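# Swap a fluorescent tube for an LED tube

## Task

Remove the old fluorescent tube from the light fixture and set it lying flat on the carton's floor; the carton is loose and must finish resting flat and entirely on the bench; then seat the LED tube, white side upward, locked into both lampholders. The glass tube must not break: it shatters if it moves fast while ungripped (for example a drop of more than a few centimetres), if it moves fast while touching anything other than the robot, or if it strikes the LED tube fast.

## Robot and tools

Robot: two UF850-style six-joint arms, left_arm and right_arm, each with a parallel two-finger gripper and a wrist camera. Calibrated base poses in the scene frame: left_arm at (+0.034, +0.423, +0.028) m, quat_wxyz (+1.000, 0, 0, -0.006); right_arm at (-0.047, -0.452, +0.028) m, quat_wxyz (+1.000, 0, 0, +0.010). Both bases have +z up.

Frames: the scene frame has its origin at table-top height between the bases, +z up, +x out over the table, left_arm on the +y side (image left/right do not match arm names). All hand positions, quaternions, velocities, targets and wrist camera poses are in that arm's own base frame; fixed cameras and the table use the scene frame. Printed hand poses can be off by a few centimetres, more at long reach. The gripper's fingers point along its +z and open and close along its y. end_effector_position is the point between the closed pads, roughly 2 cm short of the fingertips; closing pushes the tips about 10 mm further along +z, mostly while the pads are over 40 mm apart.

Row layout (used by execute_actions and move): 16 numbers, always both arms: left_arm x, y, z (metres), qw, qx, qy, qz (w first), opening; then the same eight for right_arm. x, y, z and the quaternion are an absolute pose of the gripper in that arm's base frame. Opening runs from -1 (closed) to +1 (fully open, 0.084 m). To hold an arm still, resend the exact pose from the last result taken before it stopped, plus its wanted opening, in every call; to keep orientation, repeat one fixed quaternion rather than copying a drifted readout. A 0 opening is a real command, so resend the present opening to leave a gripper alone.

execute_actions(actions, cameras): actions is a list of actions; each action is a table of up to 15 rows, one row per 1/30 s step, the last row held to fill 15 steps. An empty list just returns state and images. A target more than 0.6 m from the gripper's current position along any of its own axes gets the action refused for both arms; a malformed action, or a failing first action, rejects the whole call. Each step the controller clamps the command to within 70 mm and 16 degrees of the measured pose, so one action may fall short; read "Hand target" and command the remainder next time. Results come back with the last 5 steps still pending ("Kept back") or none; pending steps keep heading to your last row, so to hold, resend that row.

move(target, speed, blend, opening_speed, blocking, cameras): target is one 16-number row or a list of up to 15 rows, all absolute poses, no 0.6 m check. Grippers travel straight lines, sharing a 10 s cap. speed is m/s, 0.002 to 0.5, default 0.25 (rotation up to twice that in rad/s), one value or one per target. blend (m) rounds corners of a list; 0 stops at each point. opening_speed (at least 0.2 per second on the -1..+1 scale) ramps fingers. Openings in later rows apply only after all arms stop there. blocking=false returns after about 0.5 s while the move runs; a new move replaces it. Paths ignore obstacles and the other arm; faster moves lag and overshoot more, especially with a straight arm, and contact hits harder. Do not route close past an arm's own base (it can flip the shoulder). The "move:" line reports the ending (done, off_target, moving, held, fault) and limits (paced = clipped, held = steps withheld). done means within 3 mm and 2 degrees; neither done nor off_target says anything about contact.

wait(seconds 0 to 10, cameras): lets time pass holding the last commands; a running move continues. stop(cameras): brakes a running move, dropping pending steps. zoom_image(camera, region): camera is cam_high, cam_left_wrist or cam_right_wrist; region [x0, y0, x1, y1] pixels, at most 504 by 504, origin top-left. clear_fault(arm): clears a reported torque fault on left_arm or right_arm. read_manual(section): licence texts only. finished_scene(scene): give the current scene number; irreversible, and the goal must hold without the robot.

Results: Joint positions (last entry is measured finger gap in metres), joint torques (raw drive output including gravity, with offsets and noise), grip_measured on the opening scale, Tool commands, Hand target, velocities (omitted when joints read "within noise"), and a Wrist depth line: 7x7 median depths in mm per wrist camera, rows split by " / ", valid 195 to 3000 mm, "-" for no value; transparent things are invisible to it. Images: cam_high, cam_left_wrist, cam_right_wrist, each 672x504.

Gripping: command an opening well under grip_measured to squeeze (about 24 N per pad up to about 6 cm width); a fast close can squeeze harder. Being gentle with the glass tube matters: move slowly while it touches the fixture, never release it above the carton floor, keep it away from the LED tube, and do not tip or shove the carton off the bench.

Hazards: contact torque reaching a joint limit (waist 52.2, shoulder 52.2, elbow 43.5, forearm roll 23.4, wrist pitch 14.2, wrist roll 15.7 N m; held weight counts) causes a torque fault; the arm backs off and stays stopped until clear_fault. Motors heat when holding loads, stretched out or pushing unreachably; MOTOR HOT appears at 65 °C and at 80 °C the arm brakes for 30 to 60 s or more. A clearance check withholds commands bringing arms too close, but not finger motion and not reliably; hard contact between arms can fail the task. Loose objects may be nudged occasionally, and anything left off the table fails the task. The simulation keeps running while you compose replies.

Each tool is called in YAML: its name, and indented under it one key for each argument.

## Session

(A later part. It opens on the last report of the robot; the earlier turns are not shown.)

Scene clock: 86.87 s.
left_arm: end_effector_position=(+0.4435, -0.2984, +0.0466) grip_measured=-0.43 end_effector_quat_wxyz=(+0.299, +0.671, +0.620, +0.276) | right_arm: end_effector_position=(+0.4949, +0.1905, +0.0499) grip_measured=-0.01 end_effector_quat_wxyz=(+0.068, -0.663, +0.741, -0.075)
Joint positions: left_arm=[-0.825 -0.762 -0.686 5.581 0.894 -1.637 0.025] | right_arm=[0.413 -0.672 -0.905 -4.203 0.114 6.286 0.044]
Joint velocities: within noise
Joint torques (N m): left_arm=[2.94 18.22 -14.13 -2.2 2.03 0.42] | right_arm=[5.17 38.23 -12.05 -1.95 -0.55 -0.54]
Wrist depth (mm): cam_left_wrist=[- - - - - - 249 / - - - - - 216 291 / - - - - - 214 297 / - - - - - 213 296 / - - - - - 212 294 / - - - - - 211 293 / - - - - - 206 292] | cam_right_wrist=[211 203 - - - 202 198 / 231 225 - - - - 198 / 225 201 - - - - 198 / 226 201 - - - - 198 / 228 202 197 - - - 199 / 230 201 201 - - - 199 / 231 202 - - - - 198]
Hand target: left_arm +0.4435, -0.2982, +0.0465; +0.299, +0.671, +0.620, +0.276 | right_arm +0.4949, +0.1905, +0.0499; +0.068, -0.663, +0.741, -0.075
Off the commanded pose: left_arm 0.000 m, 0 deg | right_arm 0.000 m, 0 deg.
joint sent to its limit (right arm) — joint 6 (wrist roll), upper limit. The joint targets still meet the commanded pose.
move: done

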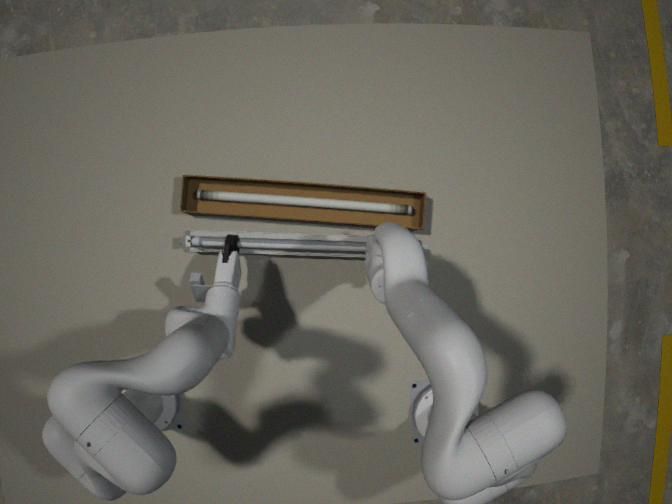

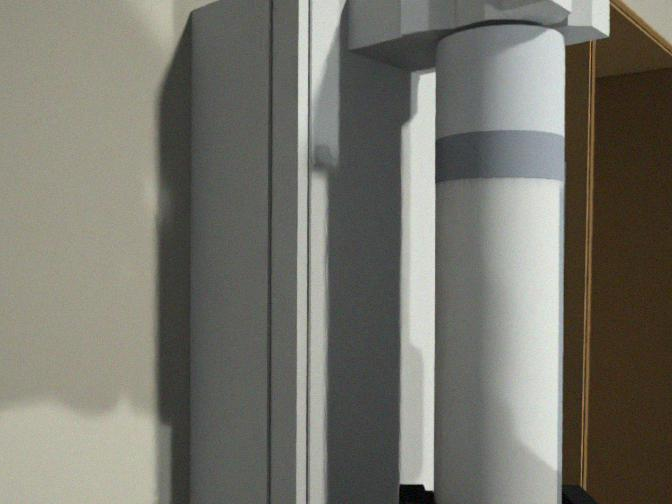

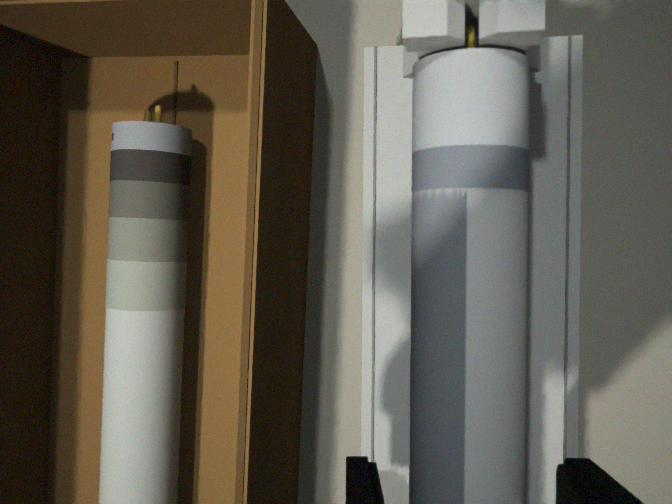

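move:
  target:
    - [0.4435,-0.2982,0.0465,0.2988,0.6711,0.6198,0.2759,-0.9,0.4783,0.1923,0.125,0.068,-0.663,0.741,-0.075,0.0]
    - [0.4435,-0.2982,0.0465,0.2988,0.6711,0.6198,0.2759,-0.9,0.4650,0.194,0.15,-0.0465,-0.6650,0.7436,0.0520,0.0]
  speed: [0.08,0.15]
  cameras: ["cam_high"]

move:
  target:
    - [0.4435,-0.2982,0.0465,0.2988,0.6711,0.6198,0.2759,-0.9,0.435,0.197,0.115,-0.0465,-0.6650,0.7436,0.0520,0.0]
    - [0.4435,-0.2982,0.0465,0.2988,0.6711,0.6198,0.2759,-0.9,0.425,0.198,0.11,0.2551,-0.6159,0.6887,-0.2853,0.0]
  speed: 0.2
  cameras: ["cam_high","cam_right_wrist"]

Scene clock: 89.77 s.
left_arm: end_effector_position=(+0.4435, -0.2982, +0.0465) grip_measured=-0.43 end_effector_quat_wxyz=(+0.299, +0.671, +0.620, +0.276) | right_arm: end_effector_position=(+0.4650, +0.1940, +0.1500) grip_measured=-0.01 end_effector_quat_wxyz=(-0.046, -0.665, +0.744, +0.052)
Joint positions: left_arm=[-0.825 -0.762 -0.686 5.581 0.895 -1.637 0.025] | right_arm=[0.364 -0.543 -1.031 -3.031 0.615 5.094 0.044]
Joint velocities: within noise
Joint torques (N m): left_arm=[4.3 18.43 -12.22 -1.94 1.69 0.25] | right_arm=[6.32 38.31 -16.43 -1.67 -0.21 -0.43]
Wrist depth (mm): cam_left_wrist=[- - - - - - 258 / - - - - - 216 292 / - - - - - 214 297 / - - - - - 213 296 / - - - - - 212 295 / - - - - - 211 293 / - - - - - 205 293] | cam_right_wrist=[285 293 298 305 311 319 326 / 281 278 262 304 312 319 326 / 263 287 262 268 313 320 327 / 264 287 262 269 313 320 328 / 266 271 233 270 314 321 328 / 268 277 232 270 314 322 329 / 270 282 232 270 316 320 330]
Hand target: left_arm +0.4435, -0.2982, +0.0465; +0.299, +0.671, +0.620, +0.276 | right_arm +0.4650, +0.1940, +0.1500; -0.046, -0.665, +0.744, +0.052
Off the commanded pose: left_arm 0.000 m, 0 deg | right_arm 0.000 m, 0 deg.
move: done
Images, in order (width x height): cam_high 672x504.

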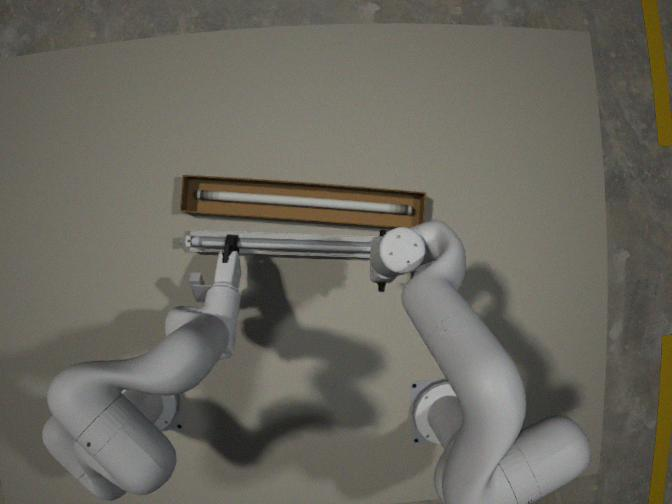

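Scene clock: 93.30 s.
left_arm: end_effector_position=(+0.4435, -0.2982, +0.0465) grip_measured=-0.43 end_effector_quat_wxyz=(+0.299, +0.671, +0.620, +0.276) | right_arm: end_effector_position=(+0.4252, +0.1980, +0.1105) grip_measured=-0.01 end_effector_quat_wxyz=(-0.065, +0.685, -0.718, +0.100)
Joint positions: left_arm=[-0.825 -0.762 -0.686 5.581 0.895 -1.637 0.025] | right_arm=[0.521 -0.438 -0.713 -4.171 0.191 6.286 0.044]
Joint velocities: within noise
Joint torques (N m): left_arm=[5.14 16.91 -12.15 -1.98 1.56 0.34] | right_arm=[7.14 30.25 -13.36 -1.56 -0.42 -0.4]
Wrist depth (mm): cam_left_wrist=[- - - - - - 258 / - - - - - 216 292 / - - - - - 214 297 / - - - - - 213 296 / - - - - - 212 295 / - - - - - 211 293 / - - - - - 205 293] | cam_right_wrist=[323 309 300 289 279 269 260 / 302 269 212 244 276 267 259 / 305 280 210 245 274 266 258 / 311 261 208 244 275 266 257 / 301 268 207 244 274 265 256 / 305 258 207 244 273 263 255 / 282 261 209 246 273 263 252]
Hand target: left_arm +0.4435, -0.2982, +0.0465; +0.299, +0.671, +0.620, +0.276 | right_arm +0.4252, +0.1980, +0.1105; -0.065, +0.686, -0.718, +0.100
Off the commanded pose: left_arm 0.000 m, 0 deg | right_arm 0.001 m, 32 deg; orientation clipped.
joint sent to its limit (right arm) — joint 6 (wrist roll), upper limit. The joint targets are off in orientation, not in position.
move: off_target (right_arm); limits=paced
Images, in order (width x height): cam_high 672x504, cam_right_wrist 672x504.

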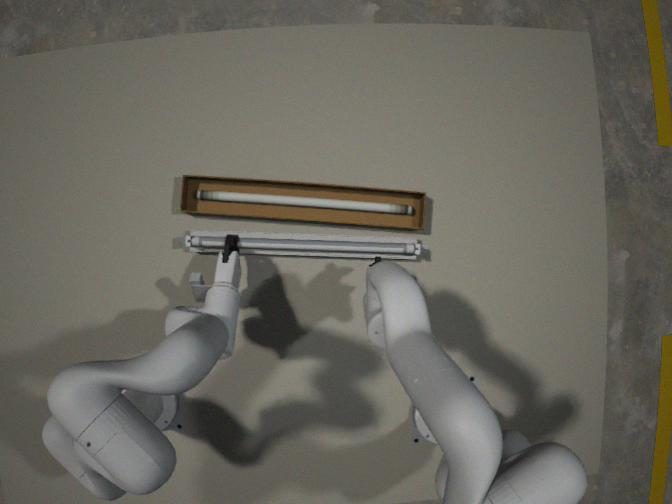

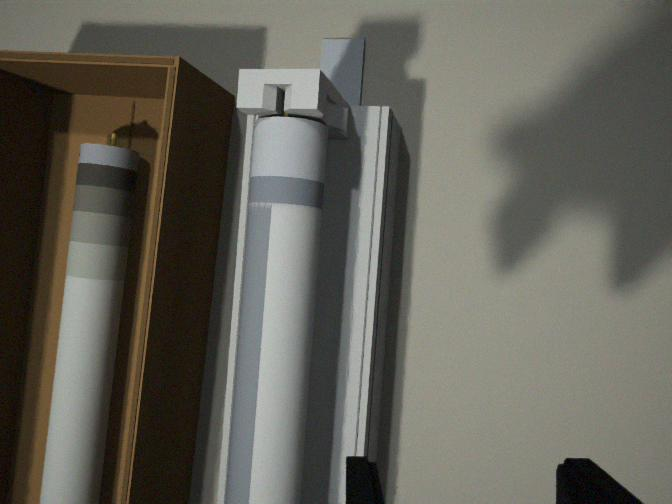

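move:
  target:
    - [0.4435,-0.2982,0.0465,0.2988,0.6711,0.6198,0.2759,-0.9,0.4650,0.194,0.15,-0.0465,-0.6650,0.7436,0.0520,0.0]
    - [0.4435,-0.2982,0.0465,0.2988,0.6711,0.6198,0.2759,-0.9,0.4650,0.194,0.15,0,-0.6666,0.7454,0,0.0]
  speed: 0.2
  cameras: []

move:
  target: [0.4435,-0.2982,0.0465,0.2988,0.6711,0.6198,0.2759,-0.9,0.4650,0.194,0.15,0.3597,-0.6159,0.6887,-0.1312,0.0]
  speed: 0.2
  cameras: ["cam_high"]

Scene clock: 96.30 s.
left_arm: end_effector_position=(+0.4435, -0.2982, +0.0465) grip_measured=-0.43 end_effector_quat_wxyz=(+0.299, +0.671, +0.620, +0.276) | right_arm: end_effector_position=(+0.4650, +0.1940, +0.1500) grip_measured=-0.01 end_effector_quat_wxyz=(+0.000, -0.667, +0.745, +0.000)
Joint positions: left_arm=[-0.825 -0.762 -0.686 5.581 0.894 -1.637 0.025] | right_arm=[0.395 -0.481 -0.941 -3.141 0.46 5.219 0.044]
Joint velocities: within noise
Joint torques (N m): left_arm=[5.26 16.04 -12.4 -1.5 1.42 0.26] | right_arm=[6.06 33.72 -16.08 -2.4 -0.51 -0.71]
Wrist depth (mm): cam_left_wrist=[- - - - - - 259 / - - - - - 216 292 / - - - - - 214 298 / - - - - - 213 296 / - - - - - 212 295 / - - - - - 211 294 / - - - - - 205 294] | cam_right_wrist=[307 308 307 308 308 307 308 / 288 282 300 240 308 308 309 / 305 295 301 233 308 309 309 / 304 288 272 234 309 309 310 / 305 291 272 234 309 310 310 / 305 294 278 234 310 310 310 / 305 283 274 234 311 311 311]
Hand target: left_arm +0.4435, -0.2982, +0.0465; +0.299, +0.671, +0.620, +0.276 | right_arm +0.4650, +0.1940, +0.1500; +0.000, -0.667, +0.745, +0.000
Off the commanded pose: left_arm 0.000 m, 0 deg | right_arm 0.000 m, 0 deg.
move: done
No camera images: "cameras" was empty.

Scene clock: 98.93 s.
left_arm: end_effector_position=(+0.4435, -0.2982, +0.0465) grip_measured=-0.43 end_effector_quat_wxyz=(+0.299, +0.671, +0.620, +0.276) | right_arm: end_effector_position=(+0.4650, +0.1940, +0.1500) grip_measured=-0.01 end_effector_quat_wxyz=(+0.360, -0.616, +0.689, -0.131)
Joint positions: left_arm=[-0.825 -0.762 -0.686 5.581 0.894 -1.637 0.025] | right_arm=[0.403 -0.354 -0.464 -3.115 -0.676 5.2 0.044]
Joint velocities: within noise
Joint torques (N m): left_arm=[4.59 18.28 -11.7 -2.36 1.58 0.39] | right_arm=[5.08 28.37 -12.79 -1.15 -1.97 -0.46]
Wrist depth (mm): cam_left_wrist=[- - - - - - 258 / - - - - - 216 291 / - - - - - 214 298 / - - - - - 213 296 / - - - - - 212 294 / - - - - - 211 294 / - - - - - 205 293] | cam_right_wrist=[506 424 308 319 251 - 210 / 544 454 316 329 259 198 219 / 598 490 425 344 269 203 229 / 648 525 454 361 283 212 239 / 680 571 492 370 298 221 249 / 2547 627 527 393 329 233 262 / 2698 645 557 428 346 243 272]
Hand target: left_arm +0.4435, -0.2982, +0.0465; +0.299, +0.671, +0.620, +0.276 | right_arm +0.4650, +0.1940, +0.1500; +0.360, -0.616, +0.689, -0.131
Off the commanded pose: left_arm 0.000 m, 0 deg | right_arm 0.000 m, 0 deg.
move: done
Images, in order (width x height): cam_high 672x504.

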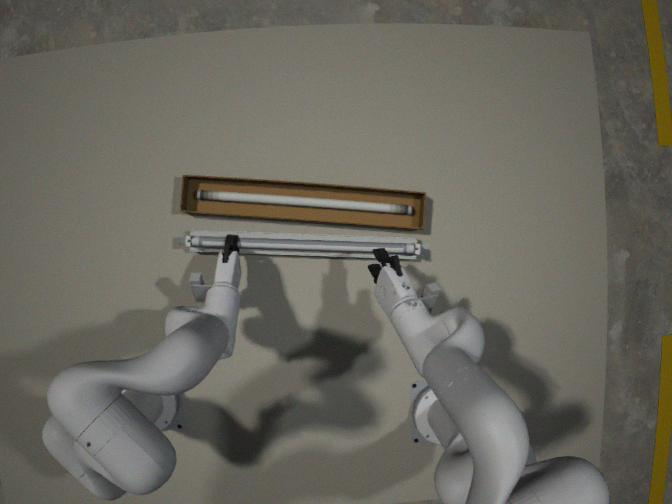

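move:
  target:
    - [0.4435,-0.2982,0.0465,0.2988,0.6711,0.6198,0.2759,-0.9,0.4416,0.1961,0.15,0.2604,-0.6136,0.6861,-0.2912,0.0]
    - [0.4435,-0.2982,0.0465,0.2988,0.6711,0.6198,0.2759,-0.9,0.4416,0.1961,0.0926,0.2604,-0.6136,0.6861,-0.2912,0.0]
  speed: 0.2
  blend: [0.02,0]
  cameras: ["cam_right_wrist","cam_left_wrist"]

zoom_image:
  camera: "cam_right_wrist"
  region: [330, 30, 530, 190]

Scene clock: 101.03 s.
left_arm: end_effector_position=(+0.4435, -0.2982, +0.0465) grip_measured=-0.43 end_effector_quat_wxyz=(+0.299, +0.671, +0.620, +0.276) | right_arm: end_effector_position=(+0.4416, +0.1961, +0.0927) grip_measured=-0.01 end_effector_quat_wxyz=(+0.260, -0.614, +0.686, -0.291)
Joint positions: left_arm=[-0.825 -0.762 -0.686 5.581 0.894 -1.637 0.025] | right_arm=[0.68 -0.564 -0.528 -2.374 -0.828 4.747 0.044]
Joint velocities: within noise
Joint torques (N m): left_arm=[2.81 17.75 -12.19 -1.91 1.42 0.33] | right_arm=[5.95 29.64 -7.7 -1.09 -1.97 -0.39]
Wrist depth (mm): cam_left_wrist=[- - - - - - 259 / - - - - - 216 291 / - - - - - 214 297 / - - - - - 213 296 / - - - - - 212 295 / - - - - - 211 294 / - - - - - 205 293] | cam_right_wrist=[668 502 402 350 299 258 231 / 668 503 337 257 203 217 229 / 617 505 340 259 200 218 230 / 619 503 341 - 200 218 230 / 618 505 344 - 200 219 231 / 620 504 346 265 200 219 230 / 618 537 349 318 199 220 225]
Hand target: left_arm +0.4435, -0.2982, +0.0465; +0.299, +0.671, +0.620, +0.276 | right_arm +0.4416, +0.1961, +0.0926; +0.260, -0.614, +0.686, -0.291
Off the commanded pose: left_arm 0.000 m, 0 deg | right_arm 0.000 m, 0 deg.
move: done
Images, in order (width x height): cam_left_wrist 672x504, cam_right_wrist 672x504.

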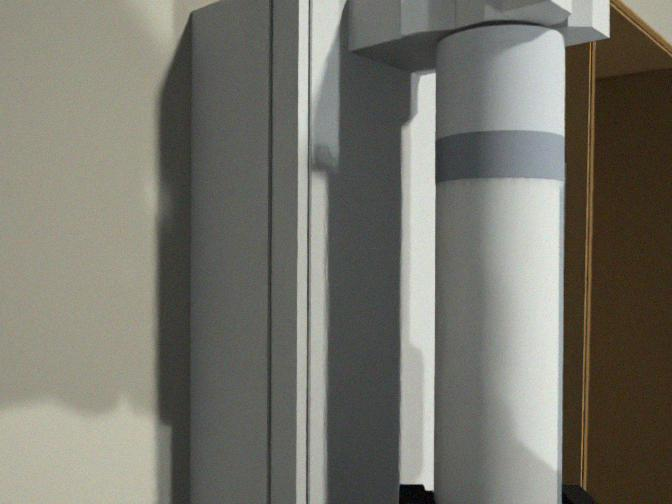

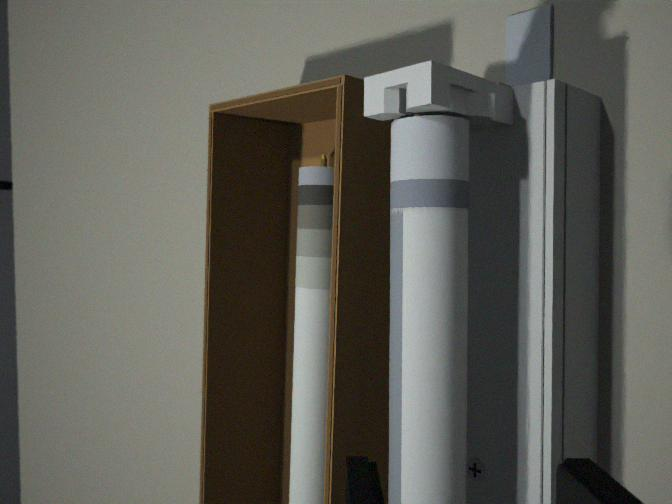

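Scaled by 2.520.

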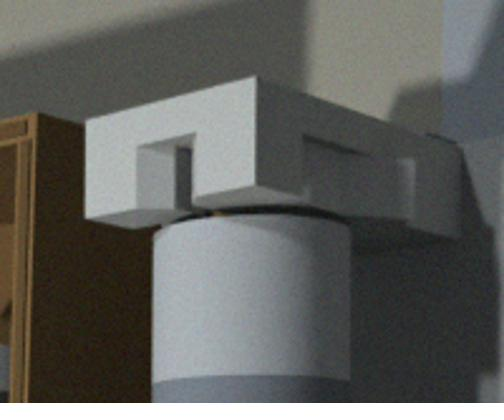

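move:
  target: [0.4435,-0.2982,0.0465,0.2988,0.6711,0.6198,0.2759,-0.9,0.4933,0.1910,0.0432,0.2551,-0.6159,0.6887,-0.2853,0.0]
  speed: 0.07
  cameras: ["cam_right_wrist"]

move:
  target: [0.4435,-0.2982,0.0465,0.2988,0.6711,0.6198,0.2759,-0.9,0.4933,0.1910,0.0432,0.2551,-0.6159,0.6887,-0.2853,-0.9]
  opening_speed: 0.6
  cameras: ["cam_right_wrist"]

Scene clock: 103.10 s.
left_arm: end_effector_position=(+0.4435, -0.2982, +0.0465) grip_measured=-0.43 end_effector_quat_wxyz=(+0.299, +0.671, +0.620, +0.276) | right_arm: end_effector_position=(+0.4932, +0.1910, +0.0433) grip_measured=-0.01 end_effector_quat_wxyz=(+0.255, -0.616, +0.689, -0.285)
Joint positions: left_arm=[-0.825 -0.762 -0.686 5.581 0.894 -1.637 0.025] | right_arm=[0.579 -0.742 -0.674 -2.491 -0.839 4.771 0.044]
Joint velocities: within noise
Joint torques (N m): left_arm=[4 17.89 -11.67 -1.84 1.61 0.35] | right_arm=[4.67 37.49 -7.06 -1.78 -2.4 -0.62]
Wrist depth (mm): cam_left_wrist=[- - - - - - 258 / - - - - - 215 291 / - - - - - 214 297 / - - - - - 213 296 / - - - - - 212 295 / - - - - - 211 293 / - - - - - 205 293] | cam_right_wrist=[499 382 224 - - - - / 498 254 262 - - - - / 500 255 271 - - - - / 500 256 273 - - - - / 500 258 274 - - - - / 501 260 276 - - - - / 501 261 287 - - - -]
Hand target: left_arm +0.4435, -0.2982, +0.0465; +0.299, +0.671, +0.620, +0.276 | right_arm +0.4933, +0.1910, +0.0432; +0.255, -0.616, +0.689, -0.285
Off the commanded pose: left_arm 0.000 m, 0 deg | right_arm 0.000 m, 0 deg.
move: done
Images, in order (width x height): cam_right_wrist 672x504.

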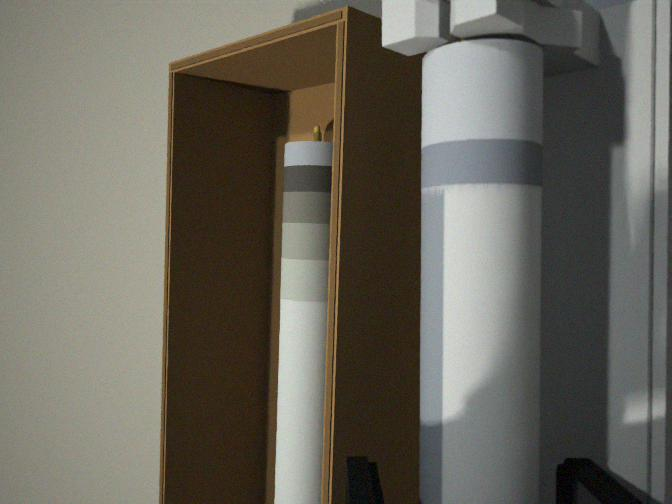

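Scene clock: 104.80 s.
left_arm: end_effector_position=(+0.4435, -0.2982, +0.0465) grip_measured=-0.43 end_effector_quat_wxyz=(+0.299, +0.671, +0.620, +0.276) | right_arm: end_effector_position=(+0.4932, +0.1910, +0.0431) grip_measured=-0.43 end_effector_quat_wxyz=(+0.255, -0.616, +0.689, -0.285)
Joint positions: left_arm=[-0.824 -0.762 -0.686 5.581 0.895 -1.637 0.025] | right_arm=[0.579 -0.743 -0.674 -2.491 -0.839 4.771 0.025]
Joint velocities: within noise
Joint torques (N m): left_arm=[2.98 16.63 -11.7 -1.8 1.26 0.44] | right_arm=[-1.11 37.9 -10.07 -0.43 -3.91 -0.57]
Wrist depth (mm): cam_left_wrist=[- - - - - - 258 / - - - - - 216 291 / - - - - - 214 297 / - - - - - 213 297 / - - - - - 212 295 / - - - - - 211 294 / - - - - - 205 293] | cam_right_wrist=[497 380 223 - - - - / 497 254 262 - - - - / 497 256 272 - - - - / 499 257 273 - - - - / 498 258 275 - - - - / 498 260 277 - - - - / 497 261 278 - - - -]
Hand target: left_arm +0.4435, -0.2982, +0.0465; +0.299, +0.671, +0.620, +0.276 | right_arm +0.4933, +0.1910, +0.0432; +0.255, -0.616, +0.689, -0.285
Off the commanded pose: left_arm 0.000 m, 0 deg | right_arm 0.000 m, 0 deg.
move: done
Images, in order (width x height): cam_right_wrist 672x504.

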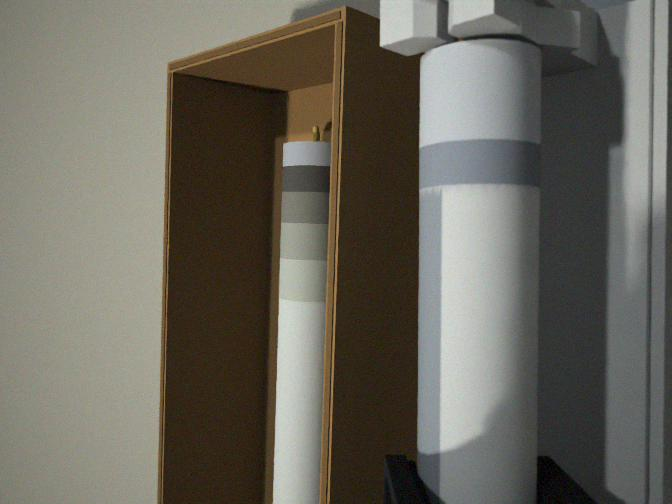

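move:
  target:
    - [0.4497,-0.2987,0.0504,0.1149,0.7256,0.6702,0.1061,-0.9,0.4973,0.1906,0.0455,0.0870,-0.6609,0.7390,-0.0973,-0.9]
    - [0.4564,-0.2992,0.0507,-0.0768,0.7306,0.6748,-0.0709,-0.9,0.5019,0.1900,0.0455,-0.0870,-0.6609,0.7390,0.0973,-0.9]
    - [0.4624,-0.2997,0.0477,-0.2633,0.6858,0.6335,-0.2432,-0.9,0.5060,0.1896,0.0432,-0.2551,-0.6159,0.6887,0.2853,-0.9]
  speed: 0.15
  blend: 0.002

zoom_image:
  camera: "cam_left_wrist"
  region: [330, 0, 610, 210]

zoom_image:
  camera: "cam_right_wrist"
  region: [330, 0, 610, 210]

Scene clock: 110.97 s.
left_arm: end_effector_position=(+0.4602, -0.2990, +0.0488) grip_measured=-0.43 end_effector_quat_wxyz=(-0.267, +0.685, +0.632, -0.245) | right_arm: end_effector_position=(+0.5047, +0.1893, +0.0439) grip_measured=-0.43 end_effector_quat_wxyz=(-0.257, -0.615, +0.688, +0.287)
Joint positions: left_arm=[-0.464 -1.151 -1.674 6.014 -1.24 -1.771 0.025] | right_arm=[0.246 -1.175 -1.685 -2.88 1.278 4.892 0.025]
Joint velocities: within noise
Joint torques (N m): left_arm=[-0.79 40.22 -39.4 -4.52 5.35 -0.41] | right_arm=[14.77 56 -26.51 6.15 -6.96 -0.14]
Wrist depth (mm): cam_left_wrist=[446 376 324 - - - - / 449 375 310 - - - - / 447 374 309 - - - - / 445 374 309 - - - - / 445 373 308 - - - - / 443 373 307 - - - - / 442 372 306 - - - -] | cam_right_wrist=[- - - - - - 377 / - - - - - 297 379 / - - - - - 298 380 / - - - - - 299 382 / - - - - - 300 384 / - - - - - 302 386 / - - - - - 320 388]
Hand target: left_arm +0.4624, -0.2997, +0.0477; -0.263, +0.686, +0.633, -0.243 | right_arm +0.5060, +0.1896, +0.0432; -0.255, -0.616, +0.689, +0.285
Off the commanded pose: left_arm 0.003 m, 1 deg | right_arm 0.001 m, 0 deg.
move: done; limits=paced

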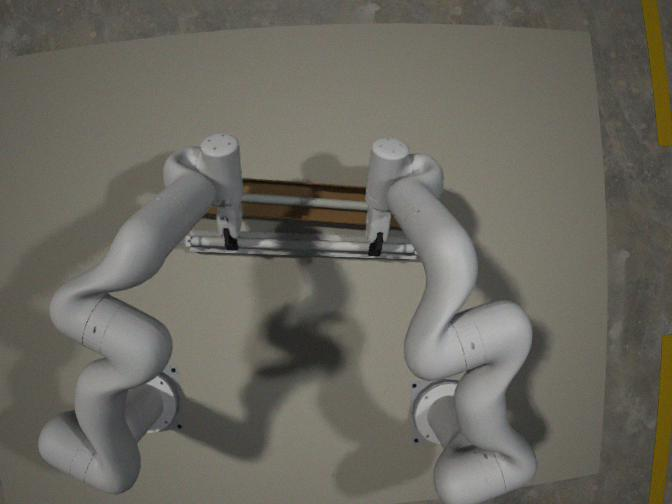

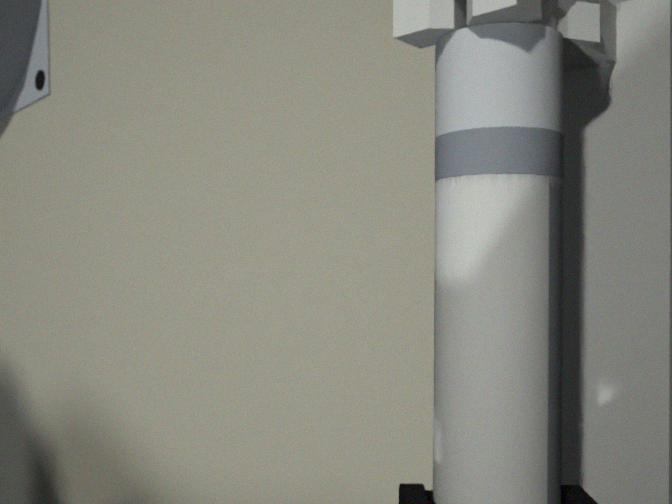

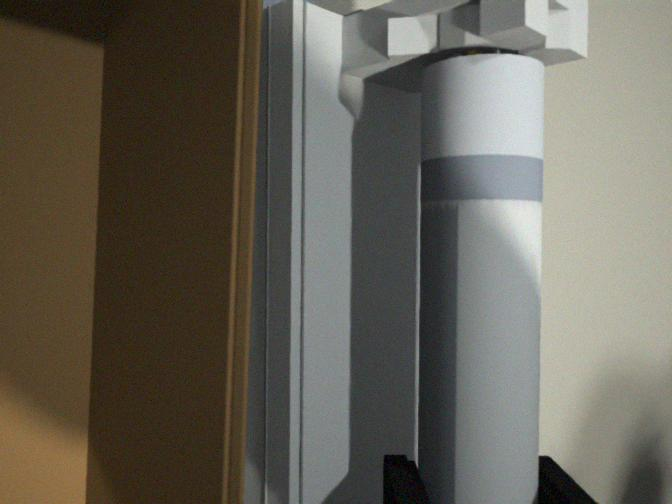

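Scaled by 1.800.

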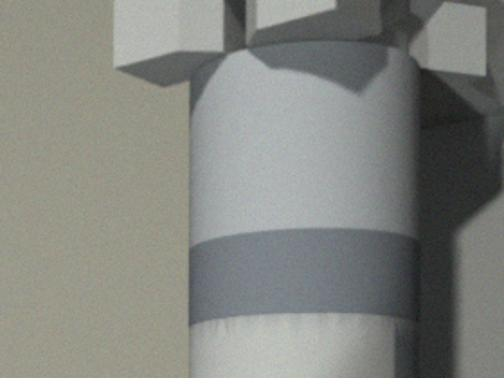

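Scaled by 1.800.

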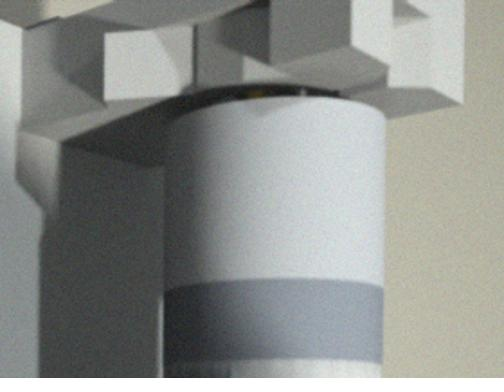

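move:
  target: [0.4604,-0.3006,0.0488,-0.2661,0.6850,0.6325,-0.2445,-0.9,0.5046,0.1876,0.0437,-0.2560,-0.6155,0.6885,0.2860,-0.9]
  speed: 0.02
  cameras: ["cam_left_wrist","cam_right_wrist"]

zoom_image:
  camera: "cam_right_wrist"
  region: [330, 0, 610, 210]

Scene clock: 112.27 s.
left_arm: end_effector_position=(+0.4599, -0.2998, +0.0489) grip_measured=-0.43 end_effector_quat_wxyz=(-0.267, +0.685, +0.632, -0.245) end_effector_velocity=(+0.000, -0.004, +0.000) end_effector_angular_velocity=(-0.003, -0.005, -0.003) | right_arm: end_effector_position=(+0.5047, +0.1882, +0.0440) grip_measured=-0.43 end_effector_quat_wxyz=(-0.256, -0.615, +0.688, +0.286) end_effector_velocity=(-0.001, -0.004, +0.000) end_effector_angular_velocity=(-0.002, +0.003, +0.000)
Joint positions: left_arm=[-0.465 -1.151 -1.674 6.014 -1.24 -1.773 0.025] | right_arm=[0.244 -1.172 -1.68 -2.88 1.273 4.891 0.025]
Joint velocities: left_arm=[-0.006 0 -0.002 -0.002 0.004 0 0] | right_arm=[-0.004 0.001 0.003 -0.005 0.001 -0.001 0]
Joint torques (N m): left_arm=[-4.67 39.77 -38.46 -7.36 3.8 -0.32] | right_arm=[-3.55 60 -25.54 -3.27 -5.05 -0.26]
Wrist depth (mm): cam_left_wrist=[447 376 324 - - - - / 448 375 310 - - - - / 447 374 309 - - - - / 445 373 308 - - - - / 445 373 307 - - - - / 443 371 308 - - - - / 442 370 307 - - - -] | cam_right_wrist=[- - - - - - 374 / - - - - - 295 375 / - - - - - 296 378 / - - - - - 298 380 / - - - - - 299 382 / - - - - - 301 383 / - - - - - 319 385]
Hand target: left_arm +0.4604, -0.3006, +0.0488; -0.266, +0.685, +0.633, -0.245 | right_arm +0.5046, +0.1876, +0.0437; -0.256, -0.615, +0.688, +0.286
Off the commanded pose: left_arm 0.001 m, 0 deg | right_arm 0.001 m, 0 deg.
move: done
Images, in order (width x height): cam_left_wrist 672x504, cam_right_wrist 672x504.

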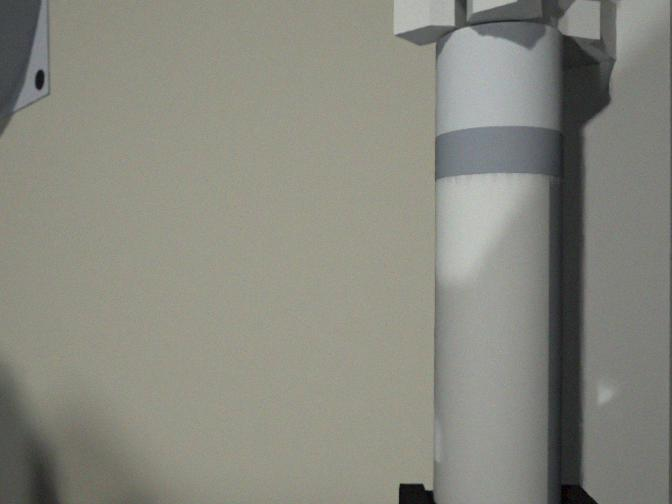

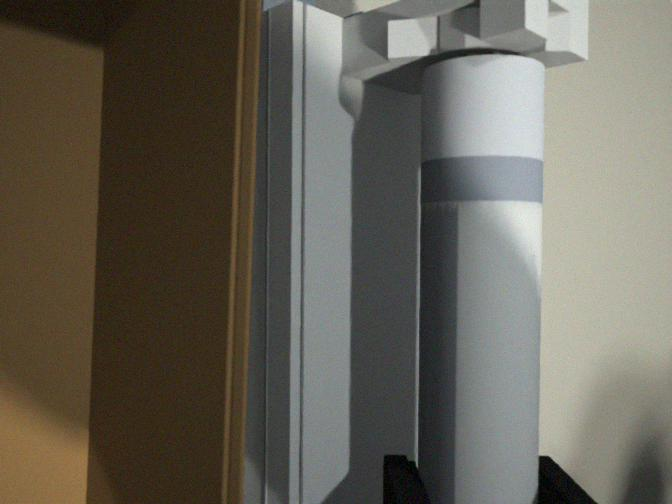

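Scaled by 1.800.

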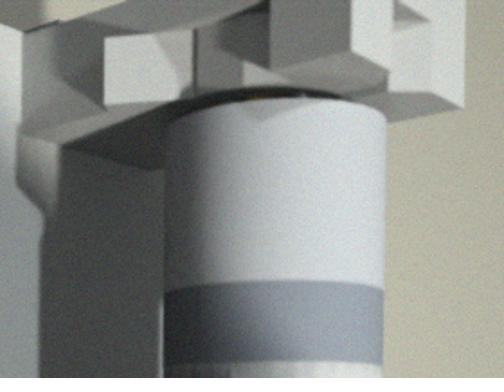

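move:
  target: [0.4600,-0.2998,0.0488,-0.2661,0.6850,0.6325,-0.2445,0.0,0.5046,0.1881,0.0438,-0.2560,-0.6155,0.6885,0.2860,0.0]
  opening_speed: 0.4
  cameras: ["cam_left_wrist","cam_right_wrist"]

move:
  target:
    - [0.4998,-0.3030,0.0925,-0.2661,0.6850,0.6325,-0.2445,0.0,0.5473,0.1833,0.0870,-0.2560,-0.6155,0.6885,0.2860,0.0]
    - [0.5000,-0.3030,0.16,-0.1,0.7280,0.6725,-0.09,0.0,0.5473,0.1833,0.16,-0.0870,-0.6609,0.7390,0.0973,0.0]
    - [0.4540,-0.2994,0.155,0,0.7346,0.6785,0,0,0.5000,0.1897,0.155,0,-0.6666,0.7454,0,0]
  speed: [0.08,0.2,0.2]
  blend: [0,0.02,0]

zoom_image:
  camera: "cam_left_wrist"
  region: [330, 60, 530, 210]

zoom_image:
  camera: "cam_right_wrist"
  region: [330, 60, 530, 210]

Scene clock: 115.10 s.
left_arm: end_effector_position=(+0.4600, -0.2998, +0.0488) grip_measured=-0.01 end_effector_quat_wxyz=(-0.266, +0.685, +0.633, -0.245) | right_arm: end_effector_position=(+0.5046, +0.1881, +0.0438) grip_measured=-0.01 end_effector_quat_wxyz=(-0.256, -0.615, +0.688, +0.286)
Joint positions: left_arm=[-0.465 -1.149 -1.672 6.013 -1.236 -1.772 0.044] | right_arm=[0.244 -1.172 -1.68 -2.88 1.273 4.891 0.044]
Joint velocities: within noise
Joint torques (N m): left_arm=[0.64 31.68 -21.14 -0.11 -0.54 -0.12] | right_arm=[6.3 49.59 -14.16 -1.56 1.07 -0.52]
Wrist depth (mm): cam_left_wrist=[444 373 322 - - - - / 442 373 307 - - - - / 441 372 307 - - - - / 441 371 306 - - - - / 438 370 306 - - - - / 437 368 305 - - - - / 439 367 305 - - - -] | cam_right_wrist=[- - - - - - 371 / - - - - - 294 373 / - - - - - 296 376 / - - - - - 297 376 / - - - - - 297 379 / - - - - - 300 381 / - - - - - 284 383]
Hand target: left_arm +0.4600, -0.2998, +0.0488; -0.266, +0.685, +0.633, -0.245 | right_arm +0.5046, +0.1881, +0.0438; -0.256, -0.615, +0.688, +0.286
Off the commanded pose: left_arm 0.000 m, 0 deg | right_arm 0.000 m, 0 deg.
move: done
Images, in order (width x height): cam_left_wrist 672x504, cam_right_wrist 672x504.

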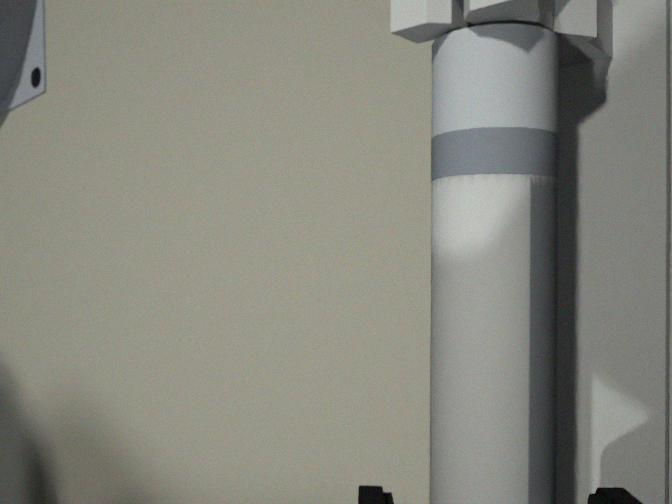

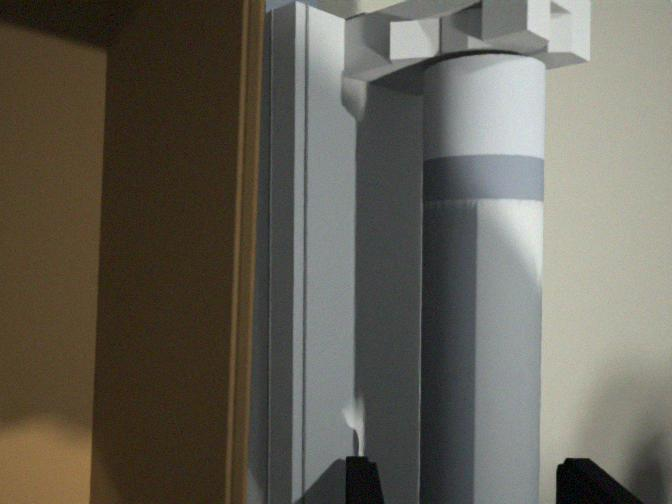

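Scene clock: 118.57 s.
left_arm: end_effector_position=(+0.4540, -0.2994, +0.1550) grip_measured=-0.01 end_effector_quat_wxyz=(+0.000, +0.735, +0.679, +0.000) | right_arm: end_effector_position=(+0.5000, +0.1897, +0.1550) grip_measured=-0.01 end_effector_quat_wxyz=(+0.000, -0.667, +0.745, +0.000)
Joint positions: left_arm=[-0.583 -0.55 -1.064 6.283 -0.514 -2.074 0.044] | right_arm=[0.363 -0.532 -1.036 -3.141 0.504 5.186 0.044]
Joint velocities: within noise
Joint torques (N m): left_arm=[-0.52 22.39 -23 -0.33 0.2 -0.17] | right_arm=[4.55 39.15 -16.19 -2.94 -0.55 -0.45]
Wrist depth (mm): cam_left_wrist=[314 314 314 314 314 314 313 / 315 314 314 314 238 313 309 / 315 314 314 314 239 312 309 / 314 313 314 314 240 313 309 / 315 314 313 313 240 314 290 / 314 314 313 313 240 313 285 / 314 314 314 313 241 313 296] | cam_right_wrist=[312 313 313 313 313 313 312 / 282 308 309 313 311 314 313 / 286 309 309 306 238 314 314 / 288 309 309 314 238 314 314 / 292 310 291 315 239 315 315 / 294 311 294 314 240 315 316 / 274 311 266 315 240 316 315]
Hand target: left_arm +0.4540, -0.2994, +0.1550; +0.000, +0.735, +0.678, +0.000 | right_arm +0.5000, +0.1897, +0.1550; +0.000, -0.667, +0.745, +0.000
Off the commanded pose: left_arm 0.000 m, 0 deg | right_arm 0.000 m, 0 deg.
move: done

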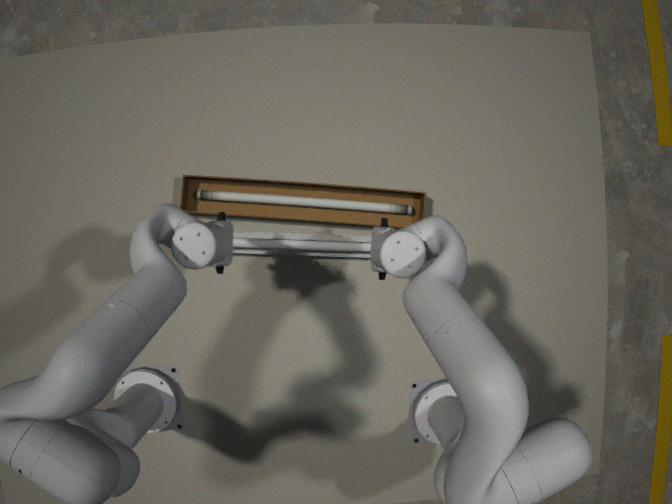

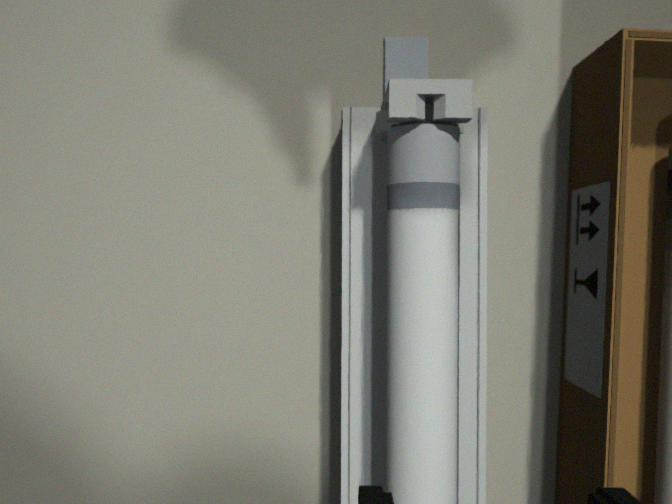

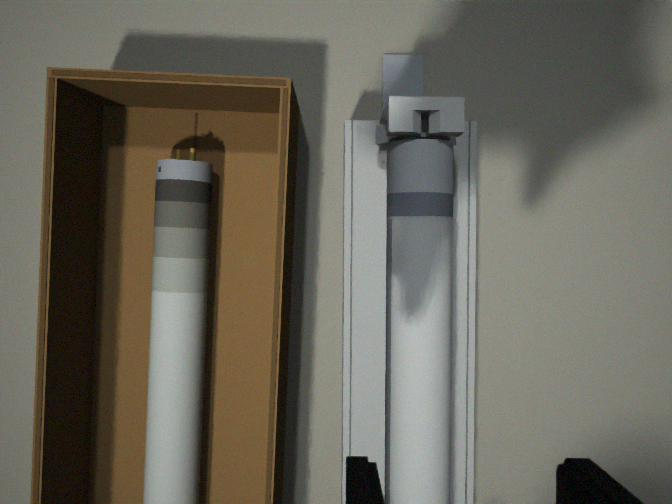

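Scaled by 2.520.

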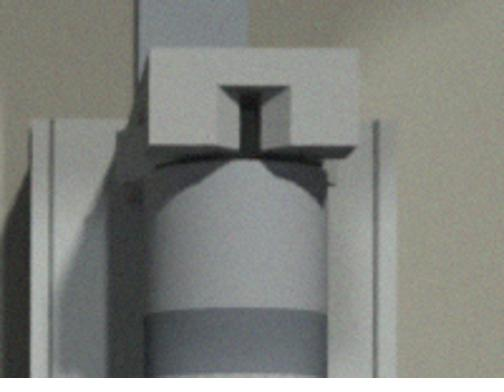

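Scaled by 2.520.

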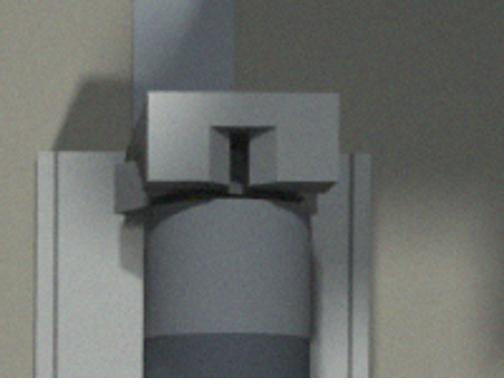

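move:
  target: [0.5540,-0.3074,0.155,0,0.7346,0.6785,0,0,0.3950,0.2015,0.155,0,-0.6666,0.7454,0,0]

zoom_image:
  camera: "cam_right_wrist"
  region: [0, 60, 280, 270]

zoom_image:
  camera: "cam_left_wrist"
  region: [0, 60, 280, 270]

Scene clock: 120.17 s.
left_arm: end_effector_position=(+0.5539, -0.3074, +0.1550) grip_measured=-0.01 end_effector_quat_wxyz=(+0.000, +0.735, +0.678, +0.000) | right_arm: end_effector_position=(+0.3951, +0.2015, +0.1550) grip_measured=-0.01 end_effector_quat_wxyz=(+0.000, -0.667, +0.745, +0.000)
Joint positions: left_arm=[-0.507 -0.732 -1.365 6.283 -0.633 -1.998 0.044] | right_arm=[0.472 -0.355 -0.767 -3.141 0.412 5.295 0.044]
Joint velocities: within noise
Joint torques (N m): left_arm=[0.45 28.3 -24.82 -0.09 0.3 0] | right_arm=[4.38 33.86 -14.83 -2.87 -0.49 -0.48]
Wrist depth (mm): cam_left_wrist=[315 313 314 313 284 278 313 / 314 231 314 313 308 309 312 / 314 238 278 314 309 310 313 / 314 238 278 314 309 309 312 / 315 238 278 309 308 309 312 / 314 238 279 309 308 309 313 / 314 238 280 309 309 309 312] | cam_right_wrist=[312 312 313 312 313 313 313 / 277 235 312 313 313 313 314 / 280 235 297 313 313 313 314 / 283 236 299 314 314 314 314 / 286 236 300 314 314 314 314 / 289 236 301 315 315 315 315 / 291 237 303 315 316 315 315]
Hand target: left_arm +0.5540, -0.3074, +0.1550; +0.000, +0.735, +0.679, +0.000 | right_arm +0.3950, +0.2015, +0.1550; +0.000, -0.667, +0.745, +0.000
Off the commanded pose: left_arm 0.000 m, 0 deg | right_arm 0.000 m, 0 deg.
move: done

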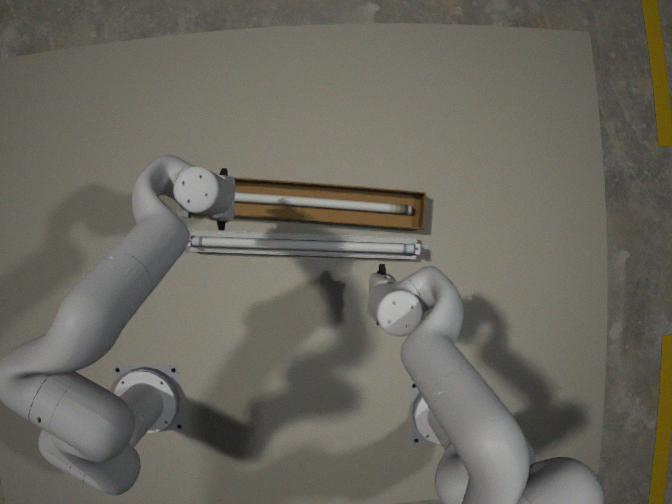

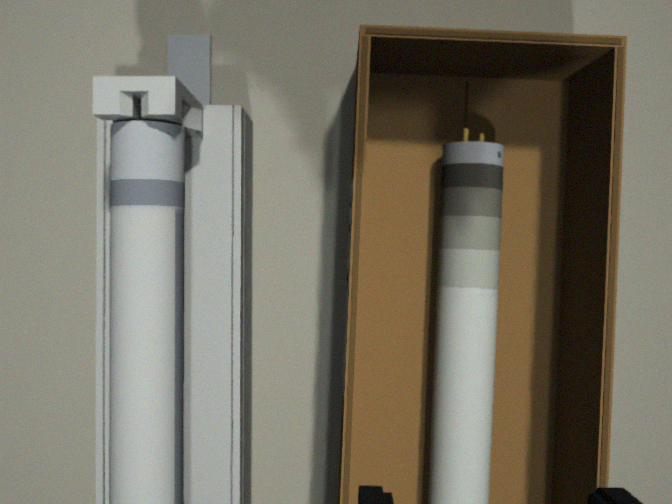

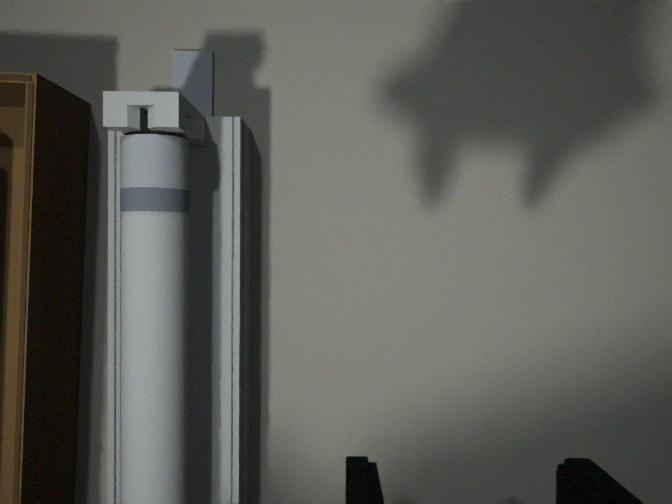

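Scaled by 1.800.

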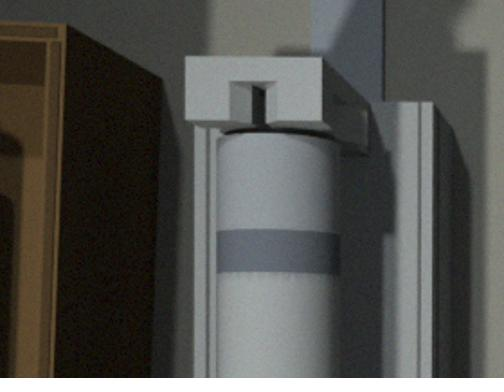

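Scaled by 1.800.

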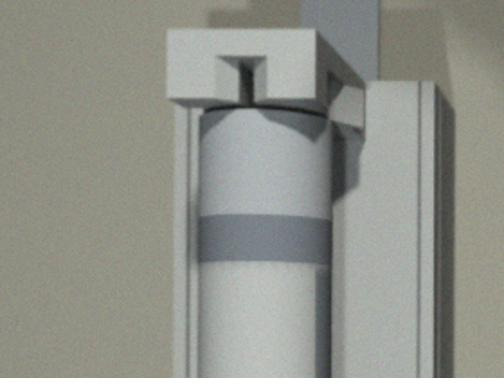

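move:
  target:
    - [0.4537,-0.2990,0.12,-0.0320,0.7339,0.6778,-0.0296,0,0.4994,0.1901,0.12,-0.0291,-0.6659,0.7446,0.0325,0]
    - [0.4537,-0.2990,0.0475,-0.0320,0.7339,0.6778,-0.0296,0,0.4994,0.1901,0.0468,-0.0291,-0.6659,0.7446,0.0325,0]
  speed: [0.2,0.08]
  blend: [0.003,0]

zoom_image:
  camera: "cam_right_wrist"
  region: [330, 0, 610, 210]

zoom_image:
  camera: "cam_left_wrist"
  region: [330, 0, 610, 210]

Scene clock: 122.93 s.
left_arm: end_effector_position=(+0.4538, -0.2990, +0.0477) grip_measured=-0.01 end_effector_quat_wxyz=(-0.032, +0.734, +0.678, -0.030) | right_arm: end_effector_position=(+0.4995, +0.1901, +0.0470) grip_measured=-0.01 end_effector_quat_wxyz=(-0.029, -0.666, +0.745, +0.032)
Joint positions: left_arm=[-0.564 -0.784 -1.133 6.185 -0.428 -1.965 0.044] | right_arm=[0.346 -0.771 -1.106 -3.046 0.415 5.081 0.044]
Joint velocities: within noise
Joint torques (N m): left_arm=[1.9 26.61 -19.98 -0.25 0.1 -0.05] | right_arm=[5.25 43.02 -13.77 -1.96 -0.41 -0.34]
Wrist depth (mm): cam_left_wrist=[218 216 213 - - - 202 / 218 215 213 211 - - 202 / 219 215 213 211 - - 202 / 219 215 213 211 - - 202 / 219 215 212 211 - - 202 / 218 215 213 211 - - 202 / 218 215 213 210 - - 202] | cam_right_wrist=[- - 201 - - 210 212 / - - 201 - - 210 212 / - - 202 - - 210 213 / - - 202 - - 210 213 / - - 203 - - 211 213 / - - 203 - - 211 214 / - - 202 - - - 214]
Hand target: left_arm +0.4537, -0.2990, +0.0475; -0.032, +0.734, +0.678, -0.030 | right_arm +0.4994, +0.1901, +0.0468; -0.029, -0.666, +0.745, +0.033
Off the commanded pose: left_arm 0.000 m, 0 deg | right_arm 0.000 m, 0 deg.
move: done

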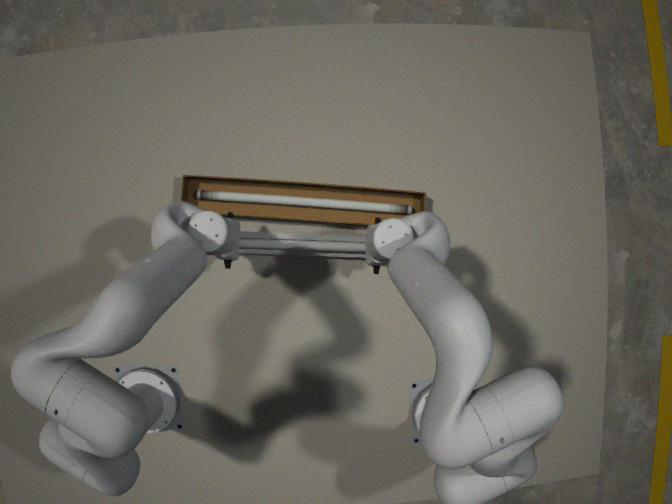

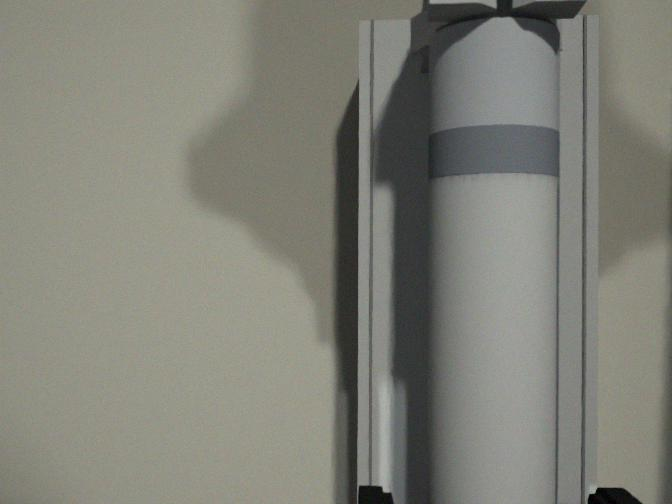

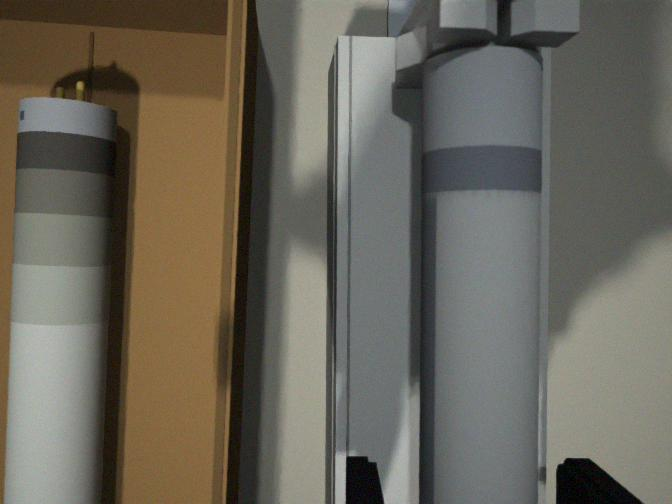

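Scaled by 1.800.

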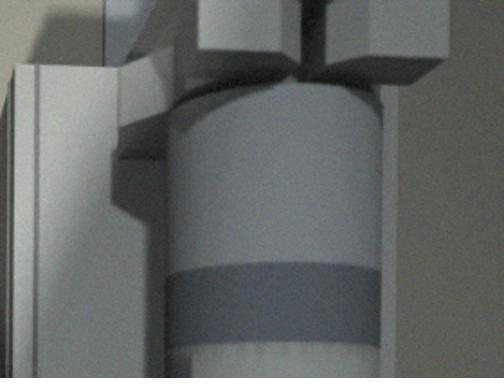

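Scaled by 1.800.

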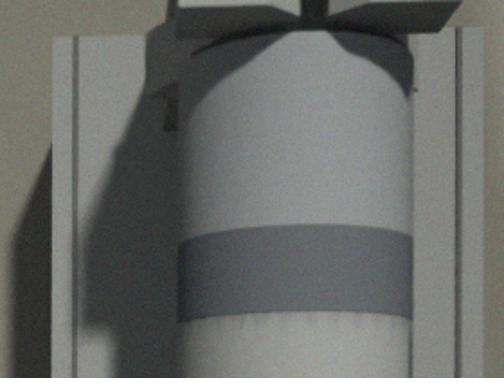

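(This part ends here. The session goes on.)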